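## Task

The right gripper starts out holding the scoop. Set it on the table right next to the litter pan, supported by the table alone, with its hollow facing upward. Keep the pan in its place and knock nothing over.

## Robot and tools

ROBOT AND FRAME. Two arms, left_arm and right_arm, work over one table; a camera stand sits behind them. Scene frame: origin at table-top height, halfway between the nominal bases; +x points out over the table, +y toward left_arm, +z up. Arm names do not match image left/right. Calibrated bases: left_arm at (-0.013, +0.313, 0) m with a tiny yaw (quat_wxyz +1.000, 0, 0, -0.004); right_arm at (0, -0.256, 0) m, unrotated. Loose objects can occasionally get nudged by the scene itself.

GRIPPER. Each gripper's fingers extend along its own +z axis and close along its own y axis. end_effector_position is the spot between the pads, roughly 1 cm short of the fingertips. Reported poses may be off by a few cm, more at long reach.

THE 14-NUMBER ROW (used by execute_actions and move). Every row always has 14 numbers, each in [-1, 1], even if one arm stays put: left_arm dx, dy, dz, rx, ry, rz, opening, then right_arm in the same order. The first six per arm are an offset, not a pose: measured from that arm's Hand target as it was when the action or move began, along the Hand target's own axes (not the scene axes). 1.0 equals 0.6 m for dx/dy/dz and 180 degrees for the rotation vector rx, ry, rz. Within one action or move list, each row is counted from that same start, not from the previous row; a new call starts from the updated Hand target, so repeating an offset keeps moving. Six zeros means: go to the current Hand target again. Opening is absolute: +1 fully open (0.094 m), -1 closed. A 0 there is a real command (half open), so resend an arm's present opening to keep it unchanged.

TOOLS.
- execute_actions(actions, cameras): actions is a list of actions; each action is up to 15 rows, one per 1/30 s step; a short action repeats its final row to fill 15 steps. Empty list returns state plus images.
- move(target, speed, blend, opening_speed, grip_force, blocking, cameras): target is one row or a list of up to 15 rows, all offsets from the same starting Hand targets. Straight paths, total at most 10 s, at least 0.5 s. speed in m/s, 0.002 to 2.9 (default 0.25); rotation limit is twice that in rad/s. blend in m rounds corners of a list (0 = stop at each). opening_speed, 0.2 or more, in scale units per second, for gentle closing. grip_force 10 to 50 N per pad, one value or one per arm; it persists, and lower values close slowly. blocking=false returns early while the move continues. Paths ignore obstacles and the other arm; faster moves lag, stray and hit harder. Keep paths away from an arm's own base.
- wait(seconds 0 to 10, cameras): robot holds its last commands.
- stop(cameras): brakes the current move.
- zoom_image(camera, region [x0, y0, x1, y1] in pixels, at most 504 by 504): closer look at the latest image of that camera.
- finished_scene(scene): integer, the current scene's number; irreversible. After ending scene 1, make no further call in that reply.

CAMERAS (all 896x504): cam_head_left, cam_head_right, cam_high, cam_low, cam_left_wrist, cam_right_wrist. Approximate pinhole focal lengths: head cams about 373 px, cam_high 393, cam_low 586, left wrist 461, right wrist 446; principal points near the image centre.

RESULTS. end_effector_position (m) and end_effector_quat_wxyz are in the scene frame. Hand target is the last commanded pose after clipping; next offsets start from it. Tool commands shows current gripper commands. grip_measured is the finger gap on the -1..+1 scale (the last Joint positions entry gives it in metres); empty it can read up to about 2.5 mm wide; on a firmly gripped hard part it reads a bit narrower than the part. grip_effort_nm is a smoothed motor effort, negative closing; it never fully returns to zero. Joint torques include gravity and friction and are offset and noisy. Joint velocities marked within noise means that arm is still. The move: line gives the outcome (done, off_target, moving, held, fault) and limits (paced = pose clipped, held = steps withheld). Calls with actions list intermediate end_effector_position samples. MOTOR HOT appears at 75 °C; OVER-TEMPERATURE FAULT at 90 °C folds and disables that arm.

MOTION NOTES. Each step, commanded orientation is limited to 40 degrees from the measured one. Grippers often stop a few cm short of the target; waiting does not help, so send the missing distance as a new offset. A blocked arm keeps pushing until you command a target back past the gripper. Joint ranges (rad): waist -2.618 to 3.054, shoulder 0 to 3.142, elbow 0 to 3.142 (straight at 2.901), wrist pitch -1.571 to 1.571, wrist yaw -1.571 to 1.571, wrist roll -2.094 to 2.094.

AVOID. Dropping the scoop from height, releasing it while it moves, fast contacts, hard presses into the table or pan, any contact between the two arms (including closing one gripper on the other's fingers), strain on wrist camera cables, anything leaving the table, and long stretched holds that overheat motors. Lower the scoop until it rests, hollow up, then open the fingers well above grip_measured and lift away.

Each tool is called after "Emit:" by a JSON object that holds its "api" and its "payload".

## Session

Emit:
{"api": "execute_actions", "payload": {"actions": [], "cameras": ["cam_high", "cam_right_wrist", "cam_left_wrist", "cam_low", "cam_head_right"]}}

Scene clock: 0.00 s.
left_arm: end_effector_position=(+0.3211, +0.3351, +0.4128) grip_measured=+1.000 grip_effort_nm=n/a end_effector_quat_wxyz=(+0.691, +0.087, +0.714, +0.066) | right_arm: end_effector_position=(+0.4037, -0.2498, +0.3308) grip_measured=-0.619 grip_effort_nm=n/a end_effector_quat_wxyz=(+0.443, +0.392, +0.658, +0.466)
Joint positions: left_arm=[0.175 0.89 1.049 -0.194 0.194 0.224 0.094] | right_arm=[-0.183 1.165 0.982 -0.01 -0.448 1.263 0.018]
Joint velocities: within noise
Joint torques (N m): no reading
Heat: left arm: 32 °C; right arm: 36 °C.
Hand target: left_arm +0.3177, +0.3344, +0.4228; +0.701, +0.087, +0.705, +0.068 | right_arm +0.4020, -0.2493, +0.3569; +0.474, +0.366, +0.646, +0.473
Tool commands: left_gripper/opening=+1.0 right_gripper/opening=-0.980928
Images, in order (width x height): cam_head_right 896x504, cam_high 896x504, cam_low 896x504, cam_left_wrist 896x504, cam_right_wrist 896x504.

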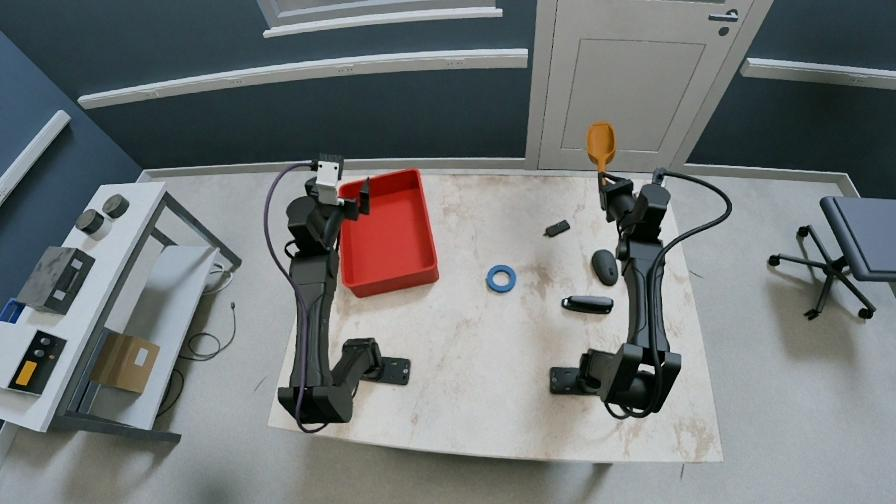

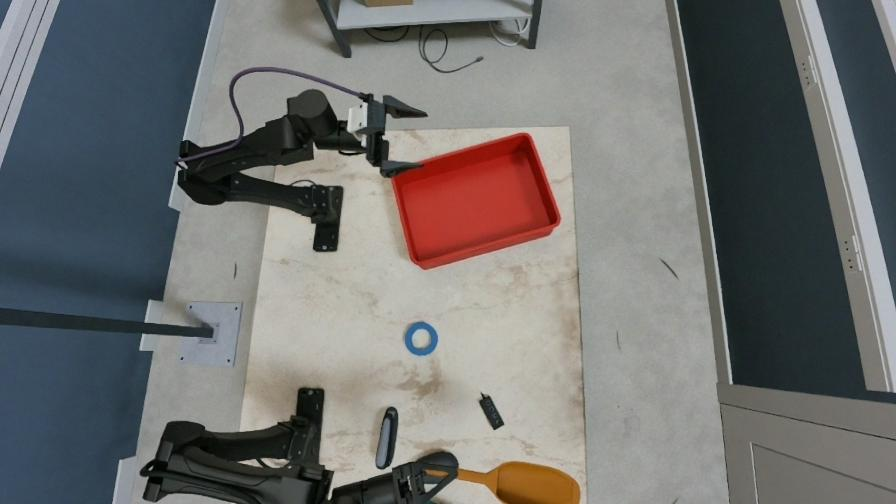

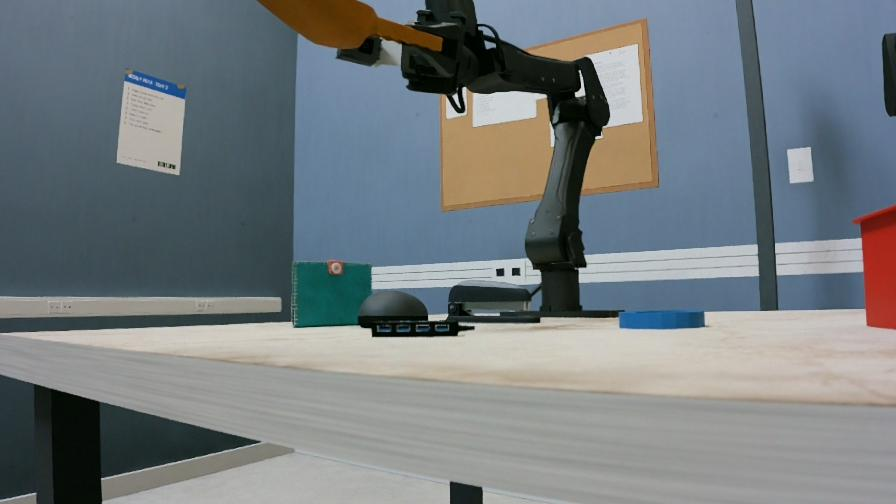

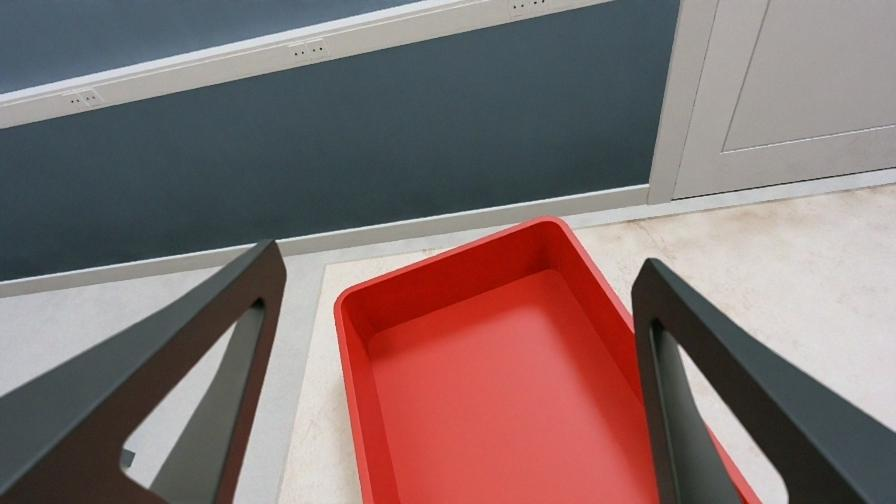

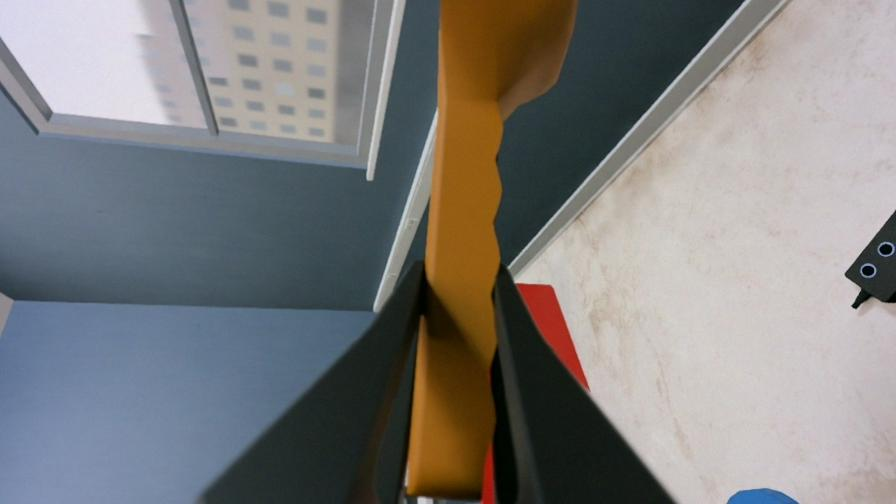

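Emit:
{"api": "zoom_image", "payload": {"camera": "cam_high", "region": [400, 420, 590, 504]}}

Emit:
{"api": "zoom_image", "payload": {"camera": "cam_low", "region": [250, 0, 620, 208]}}

Scaled by 2.653.

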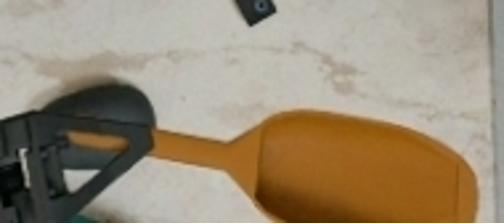

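Scaled by 1.362.

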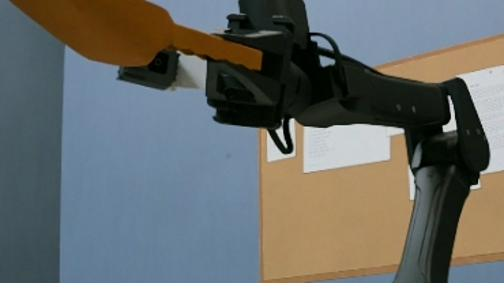

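Emit:
{"api": "move", "payload": {"target": [0, 0, 0, 0, 0, 0, 1, 0.6312, -0.1053, 0.249, 0.0558, 0.1582, 0.0951, -0.980928], "speed": 0.25, "cameras": ["cam_high", "cam_low", "cam_right_wrist"]}}

Scene clock: 188.20 s.
left_arm: end_effector_position=(+0.3211, +0.3351, +0.4128) grip_measured=+1.000 grip_effort_nm=0.00 end_effector_quat_wxyz=(+0.691, +0.087, +0.714, +0.066) | right_arm: end_effector_position=(+0.4237, +0.1141, +0.1583) grip_measured=-0.619 grip_effort_nm=-1.03 end_effector_quat_wxyz=(+0.174, +0.380, +0.738, +0.530)
Joint positions: left_arm=[0.175 0.89 1.049 -0.194 0.194 0.224 0.094] | right_arm=[0.689 1.904 1.189 0.327 -0.083 1.695 0.018]
Joint torques (N m): left_arm=[-0.12 -2.35 7.66 1.85 -0.01 -0.04] | right_arm=[-0.08 -9.1 10.21 2.42 0.16 -0.11]
Heat: left arm: 41 °C; right arm: 45 °C.
Hand target: left_arm +0.3177, +0.3344, +0.4228; +0.701, +0.087, +0.705, +0.068 | right_arm +0.4367, +0.1211, +0.1799; +0.193, +0.369, +0.720, +0.555
Off the commanded pose: left_arm 0.011 m, 2 deg | right_arm 0.026 m, 4 deg.
move: off_target (left_arm, right_arm)
Images, in order (width x height): cam_high 896x504, cam_low 896x504, cam_right_wrist 896x504.

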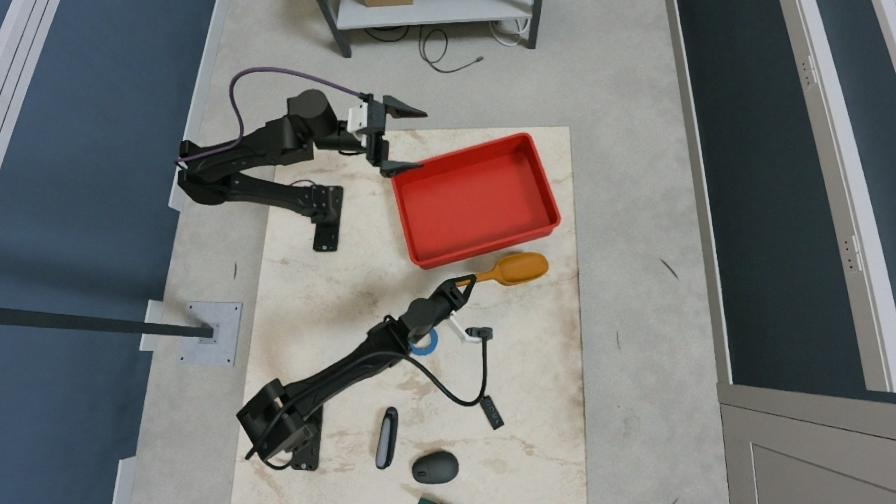

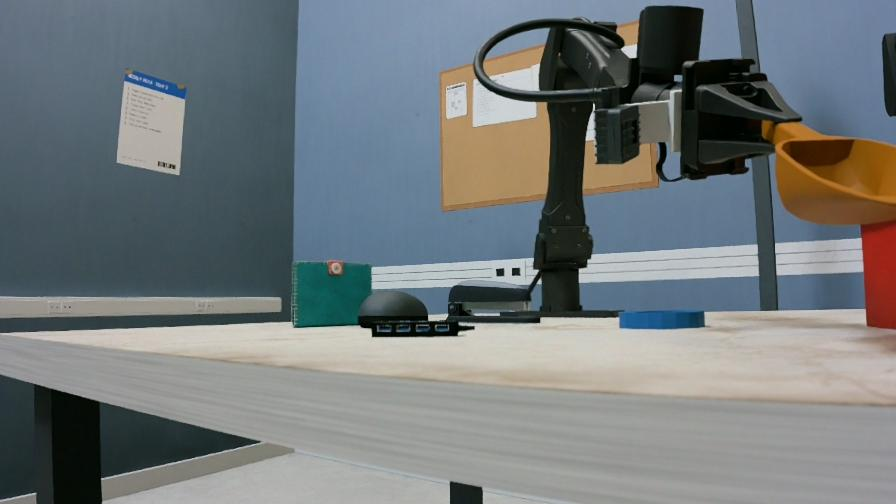

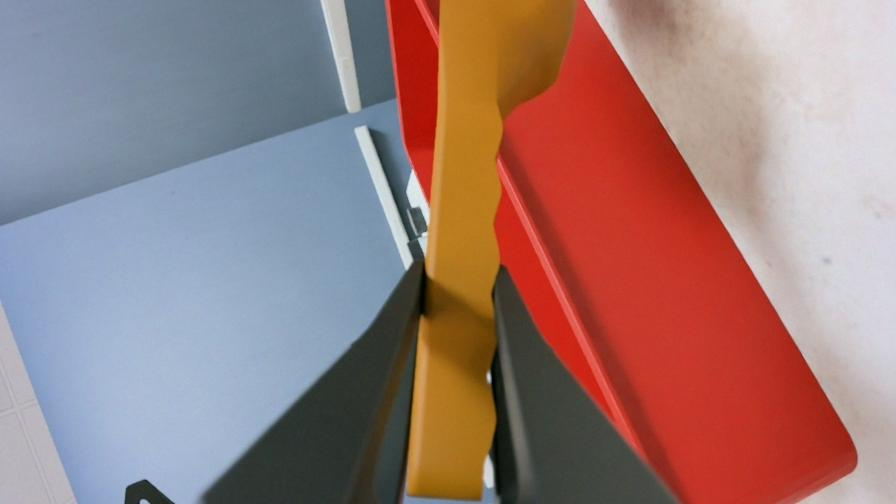

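Emit:
{"api": "move", "payload": {"target": [0, 0, 0, 0, 0, 0, 1, -0.0175, -0.1256, 0.0412, -0.028, 0, 0, -0.980928], "speed": 0.12, "cameras": ["cam_low", "cam_right_wrist", "cam_high"]}}

Scene clock: 212.27 s.
left_arm: end_effector_position=(+0.3211, +0.3351, +0.4128) grip_measured=+1.000 grip_effort_nm=0.00 end_effector_quat_wxyz=(+0.691, +0.087, +0.714, +0.066) | right_arm: end_effector_position=(+0.4329, +0.1183, +0.0961) grip_measured=-0.619 grip_effort_nm=-1.03 end_effector_quat_wxyz=(+0.197, +0.368, +0.704, +0.575)
Joint positions: left_arm=[0.175 0.89 1.049 -0.194 0.194 0.224 0.094] | right_arm=[0.689 2.115 1.064 0.788 -0.068 1.704 0.018]
Joint torques (N m): left_arm=[-0.06 -2.35 7.8 1.85 -0.02 -0.03] | right_arm=[0.39 -9.25 6.34 2.51 0.18 -0.12]
Heat: left arm: 41 °C; right arm: 46 °C.
Hand target: left_arm +0.3177, +0.3344, +0.4228; +0.701, +0.087, +0.705, +0.068 | right_arm +0.4367, +0.1211, +0.0999; +0.209, +0.361, +0.695, +0.586
Off the commanded pose: left_arm 0.011 m, 2 deg | right_arm 0.006 m, 2 deg.
move: off_target (left_arm)
Images, in order (width x height): cam_high 896x504, cam_low 896x504, cam_right_wrist 896x504.

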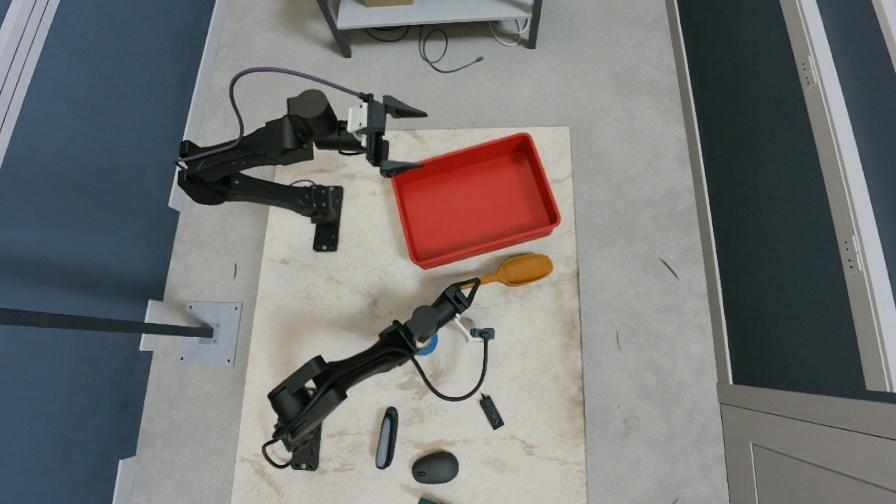

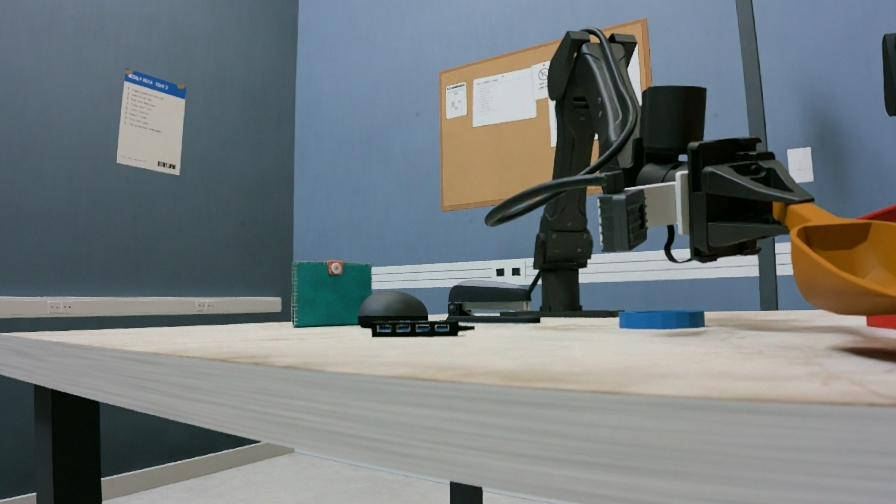

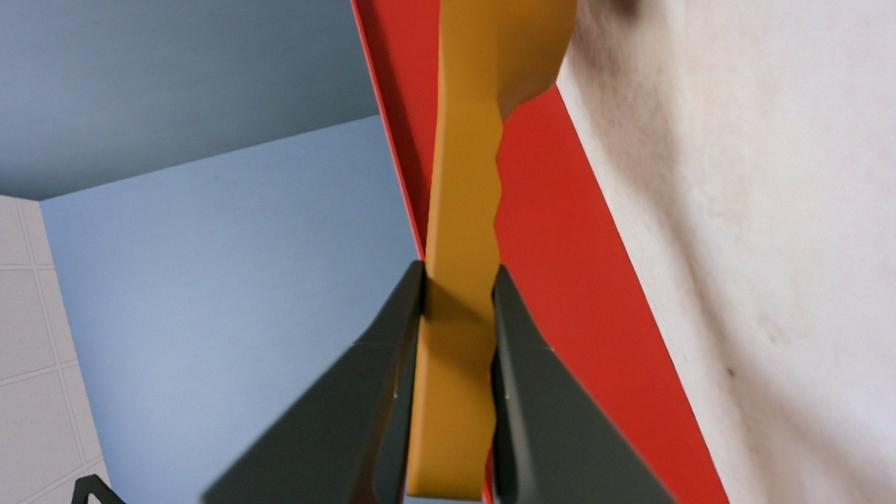

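Emit:
{"api": "move", "payload": {"target": [[0, 0, 0, 0, 0, 0, 1, -0.0044, -0.0322, 0.0076, 0, 0, 0, -0.980928], [0, 0, 0, 0, 0, 0, 1, -0.0044, -0.0322, 0.0076, 0, 0, 0, -0.25], [0, 0, 0, 0, 0, 0, 1, -0.0128, -0.0933, 0.0219, 0, 0, 0, -0.25]], "speed": [0.08, 0.08, 0.06], "opening_speed": 0.4, "cameras": ["cam_low", "cam_right_wrist", "cam_high"]}}

Scene clock: 241.63 s.
left_arm: end_effector_position=(+0.3211, +0.3351, +0.4128) grip_measured=+1.000 grip_effort_nm=-0.01 end_effector_quat_wxyz=(+0.691, +0.087, +0.714, +0.066) | right_arm: end_effector_position=(+0.4364, +0.1210, +0.0468) grip_measured=-0.252 grip_effort_nm=0.10 end_effector_quat_wxyz=(+0.202, +0.363, +0.696, +0.586)
Joint positions: left_arm=[0.175 0.89 1.049 -0.194 0.194 0.224 0.094] | right_arm=[0.689 2.296 1.064 0.998 -0.067 1.704 0.035]
Joint torques (N m): left_arm=[-0.01 -2.35 7.76 1.83 0 -0.03] | right_arm=[0.35 -9.77 4.9 2.25 0.16 -0.14]
Heat: left arm: 42 °C; right arm: 50 °C.
Hand target: left_arm +0.3177, +0.3344, +0.4228; +0.701, +0.087, +0.705, +0.068 | right_arm +0.4368, +0.1211, +0.0420; +0.209, +0.361, +0.695, +0.586
Off the commanded pose: left_arm 0.011 m, 2 deg | right_arm 0.005 m, 1 deg.
move: off_target (left_arm)
Images, in order (width x height): cam_high 896x504, cam_low 896x504, cam_right_wrist 896x504.

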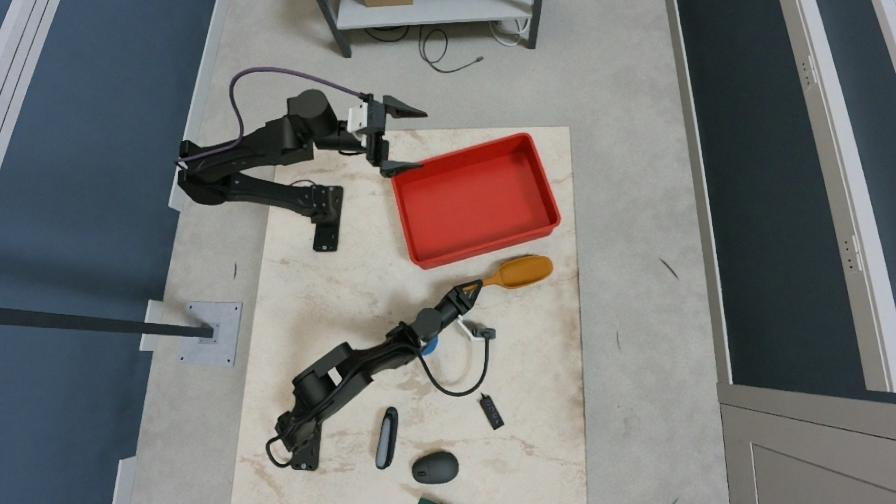

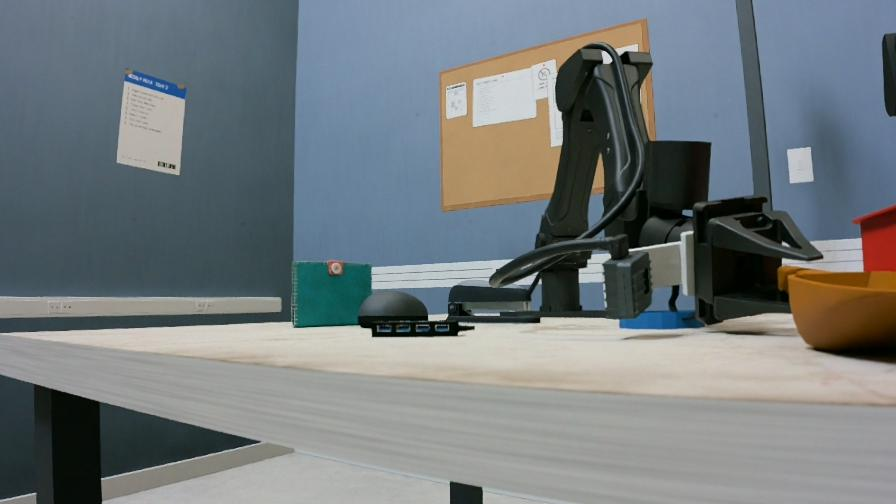

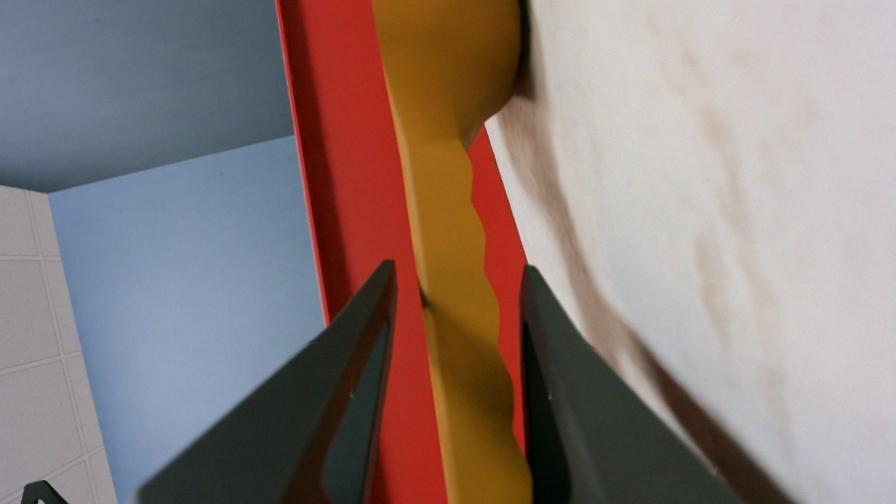

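Emit:
{"api": "move", "payload": {"target": [[0, 0, 0, 0, 0, 0, 1, -0.0039, -0.0253, -0.0368, 0, 0, 0, -0.25], [0, 0, 0, 0, 0, 0, 1, -0.1152, -0.0235, -0.0938, 0, 0, 0, -0.25]], "speed": [0.05, 0.08], "cameras": ["cam_low", "cam_right_wrist", "cam_high"]}}

Scene clock: 279.87 s.
left_arm: end_effector_position=(+0.3211, +0.3351, +0.4128) grip_measured=+1.000 grip_effort_nm=0.00 end_effector_quat_wxyz=(+0.691, +0.087, +0.714, +0.066) | right_arm: end_effector_position=(+0.4389, +0.0420, +0.0428) grip_measured=-0.252 grip_effort_nm=0.10 end_effector_quat_wxyz=(+0.210, +0.347, +0.681, +0.610)
Joint positions: left_arm=[0.175 0.89 1.049 -0.194 0.194 0.224 0.094] | right_arm=[0.508 2.28 0.857 1.249 -0.256 1.665 0.035]
Joint torques (N m): left_arm=[-0.09 -2.32 7.71 1.84 -0.02 -0.05] | right_arm=[-1.44 -12.14 2.32 1.35 0.09 -0.2]
Heat: left arm: 43 °C; right arm: 47 °C.
Hand target: left_arm +0.3177, +0.3344, +0.4228; +0.701, +0.087, +0.705, +0.068 | right_arm +0.4381, +0.0314, +0.0320; +0.209, +0.361, +0.695, +0.586
Off the commanded pose: left_arm 0.011 m, 2 deg | right_arm 0.015 m, 4 deg.
move: off_target (left_arm, right_arm)
Images, in order (width x height): cam_high 896x504, cam_low 896x504, cam_right_wrist 896x504.

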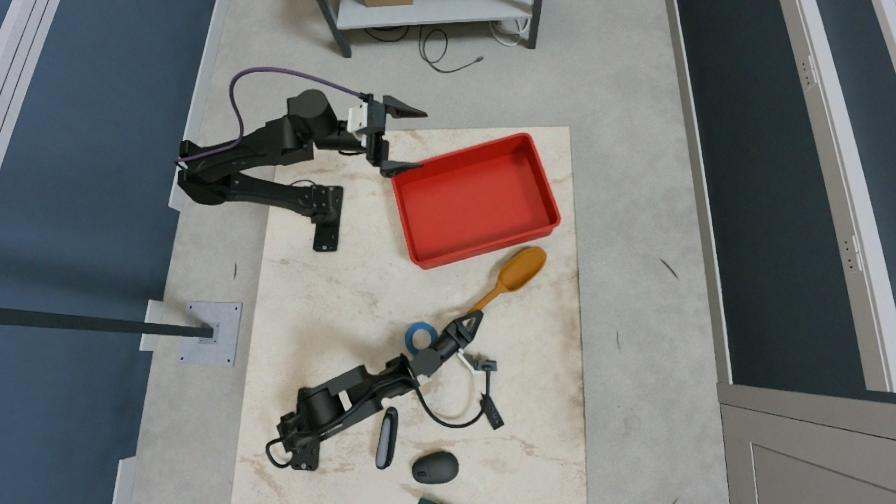

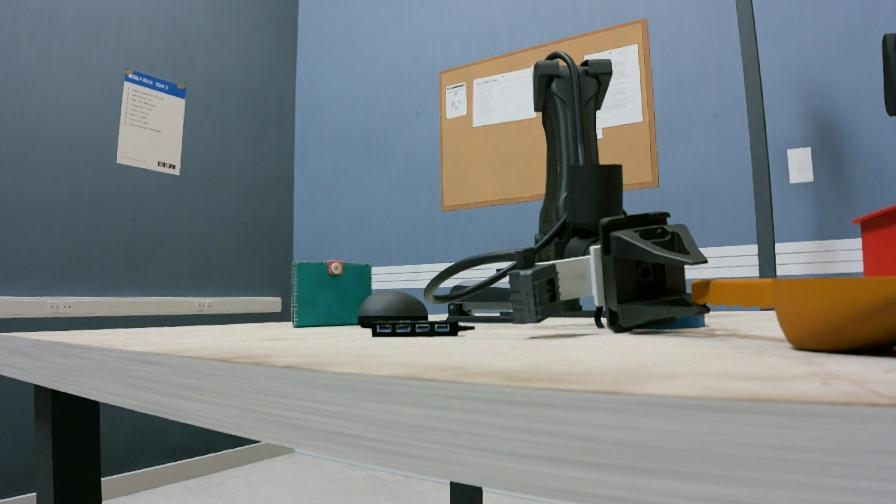

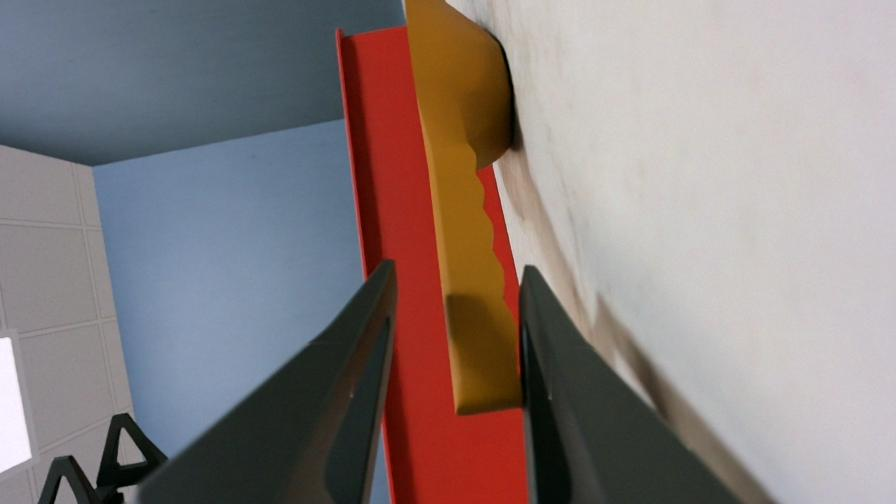

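Emit:
{"api": "move", "payload": {"target": [[0, 0, 0, 0, 0, 0, 1, -0.0284, -0.0097, -0.0879, 0.0118, 0.0858, -0.0201, -0.25], [0, 0, 0, 0, 0, 0, 1, -0.0284, -0.0097, -0.0879, 0.0118, 0.0858, -0.0201, -1], [0, 0, 0, 0, 0, 0, 1, -0.057, 0.0142, 0.0127, 0.0118, 0.0858, -0.0201, -1]], "speed": [0.06, 0.1, 0.12], "cameras": ["cam_low", "cam_right_wrist", "cam_high"]}}

Scene clock: 371.27 s.
left_arm: end_effector_position=(+0.3211, +0.3351, +0.4128) grip_measured=+1.000 grip_effort_nm=-0.01 end_effector_quat_wxyz=(+0.691, +0.087, +0.714, +0.066) | right_arm: end_effector_position=(+0.4654, +0.0068, +0.0405) grip_measured=-0.991 grip_effort_nm=-0.48 end_effector_quat_wxyz=(+0.127, +0.261, +0.735, +0.612)
Joint positions: left_arm=[0.175 0.89 1.049 -0.194 0.194 0.224 0.094] | right_arm=[0.288 2.292 1.018 0.981 -0.716 1.512 0]
Joint torques (N m): left_arm=[-0.09 -2.39 7.69 1.83 -0.01 -0.03] | right_arm=[0.9 -9.02 6.39 1.72 -0.01 -0.09]
Heat: left arm: 44 °C; right arm: 43 °C.
Hand target: left_arm +0.3177, +0.3344, +0.4228; +0.701, +0.087, +0.705, +0.068 | right_arm +0.4681, +0.0113, +0.0340; +0.126, +0.260, +0.738, +0.609
Off the commanded pose: left_arm 0.011 m, 2 deg | right_arm 0.008 m, 0 deg.
move: off_target (left_arm)
Images, in order (width x height): cam_high 896x504, cam_low 896x504, cam_right_wrist 896x504.

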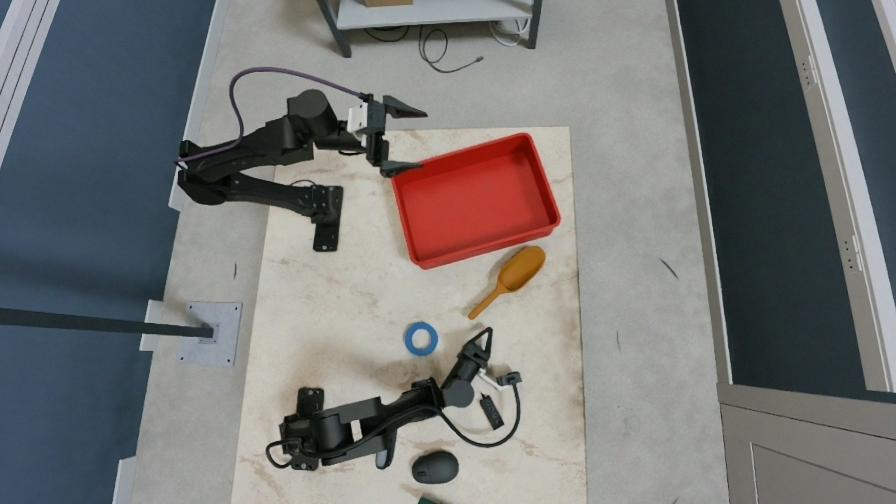

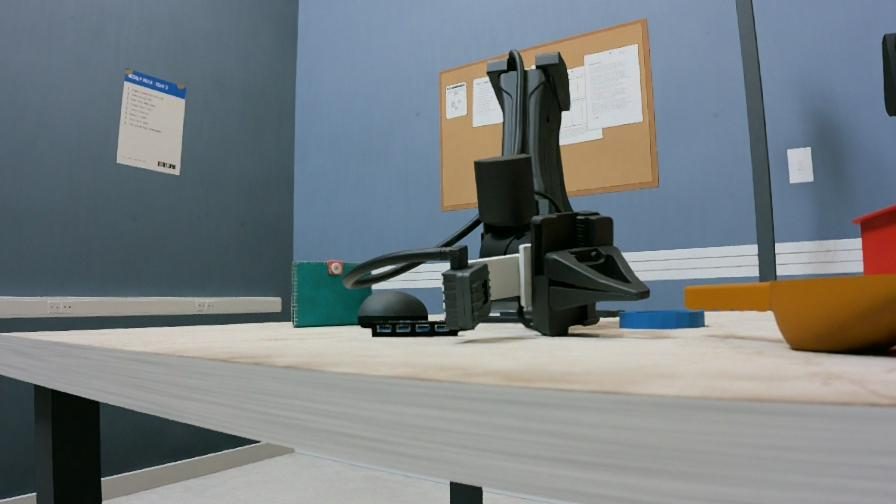

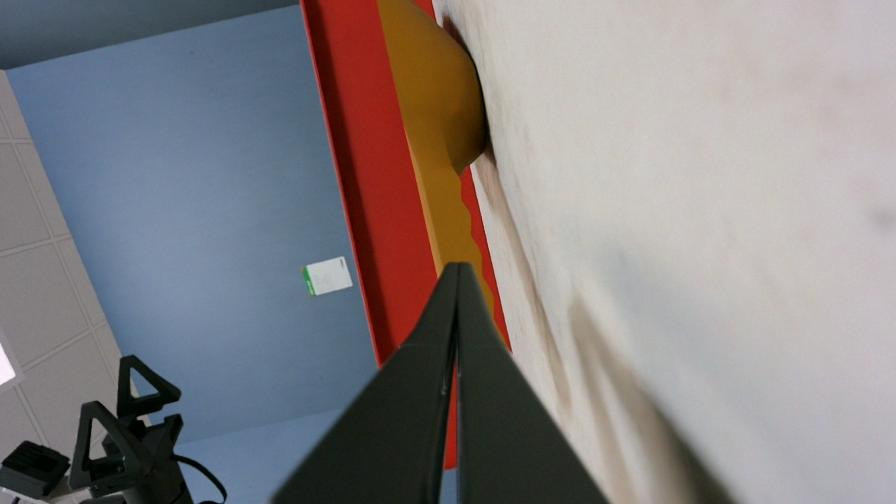

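Emit:
{"api": "move", "payload": {"target": [[0, 0, 0, 0, 0, 0, 1, 0.1352, -0.0078, 0.067, 0, 0, 0, -1], [0, 0, 0, 0, 0, 0, 1, 0.0633, -0.0055, 0.0132, 0, 0, 0, -1]], "speed": [0.06, 0.1], "cameras": ["cam_low", "cam_right_wrist", "cam_high"]}}

Scene clock: 400.53 s.
left_arm: end_effector_position=(+0.3211, +0.3351, +0.4128) grip_measured=+1.000 grip_effort_nm=0.00 end_effector_quat_wxyz=(+0.691, +0.087, +0.714, +0.066) | right_arm: end_effector_position=(+0.4422, +0.0425, +0.0414) grip_measured=-0.991 grip_effort_nm=-0.48 end_effector_quat_wxyz=(+0.129, +0.256, +0.730, +0.620)
Joint positions: left_arm=[0.175 0.89 1.049 -0.194 0.194 0.224 0.094] | right_arm=[0.393 2.292 0.968 1.079 -0.621 1.558 0]
Joint torques (N m): left_arm=[-0.12 -2.32 7.76 1.82 -0.03 -0.05] | right_arm=[-0.65 -11.34 3.37 1.54 -0.05 -0.2]
Heat: left arm: 44 °C; right arm: 43 °C.
Hand target: left_arm +0.3177, +0.3344, +0.4228; +0.701, +0.087, +0.705, +0.068 | right_arm +0.4396, +0.0380, +0.0341; +0.126, +0.260, +0.738, +0.609
Off the commanded pose: left_arm 0.011 m, 2 deg | right_arm 0.009 m, 2 deg.
move: off_target (left_arm)
Images, in order (width x height): cam_high 896x504, cam_low 896x504, cam_right_wrist 896x504.

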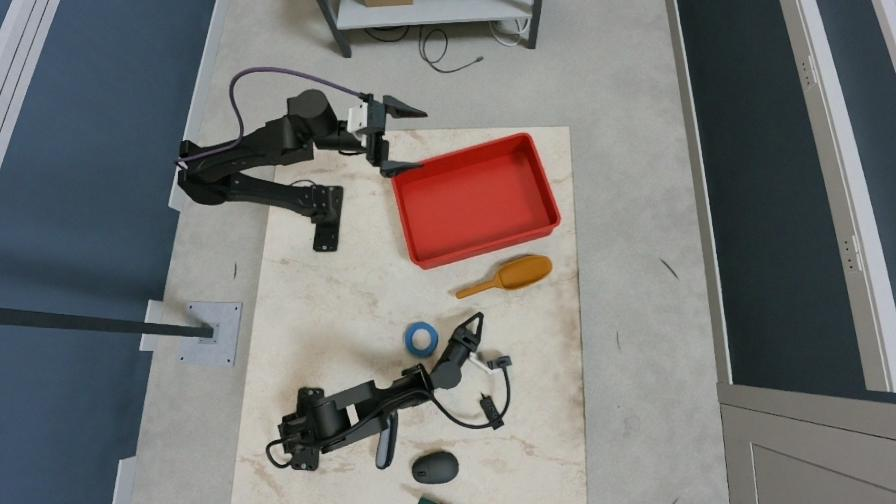

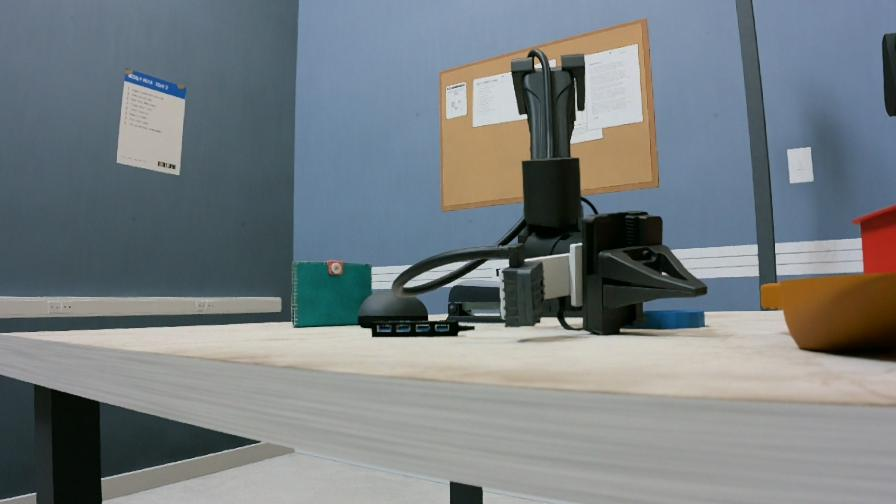

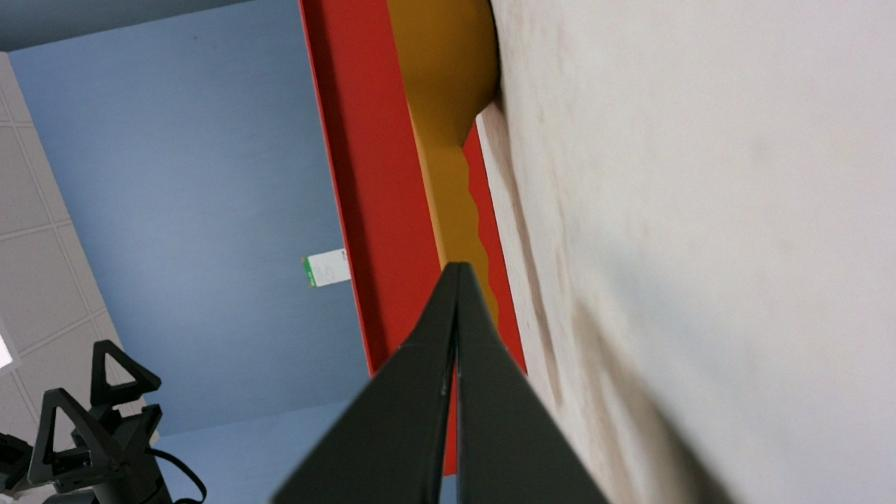

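Emit:
{"api": "zoom_image", "payload": {"camera": "cam_high", "region": [410, 210, 580, 320]}}

Scaled by 2.965.

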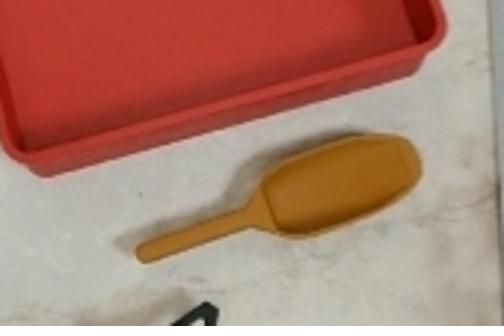

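Emit:
{"api": "finished_scene", "payload": {"scene": 3}}

The scene is finished: the task was done.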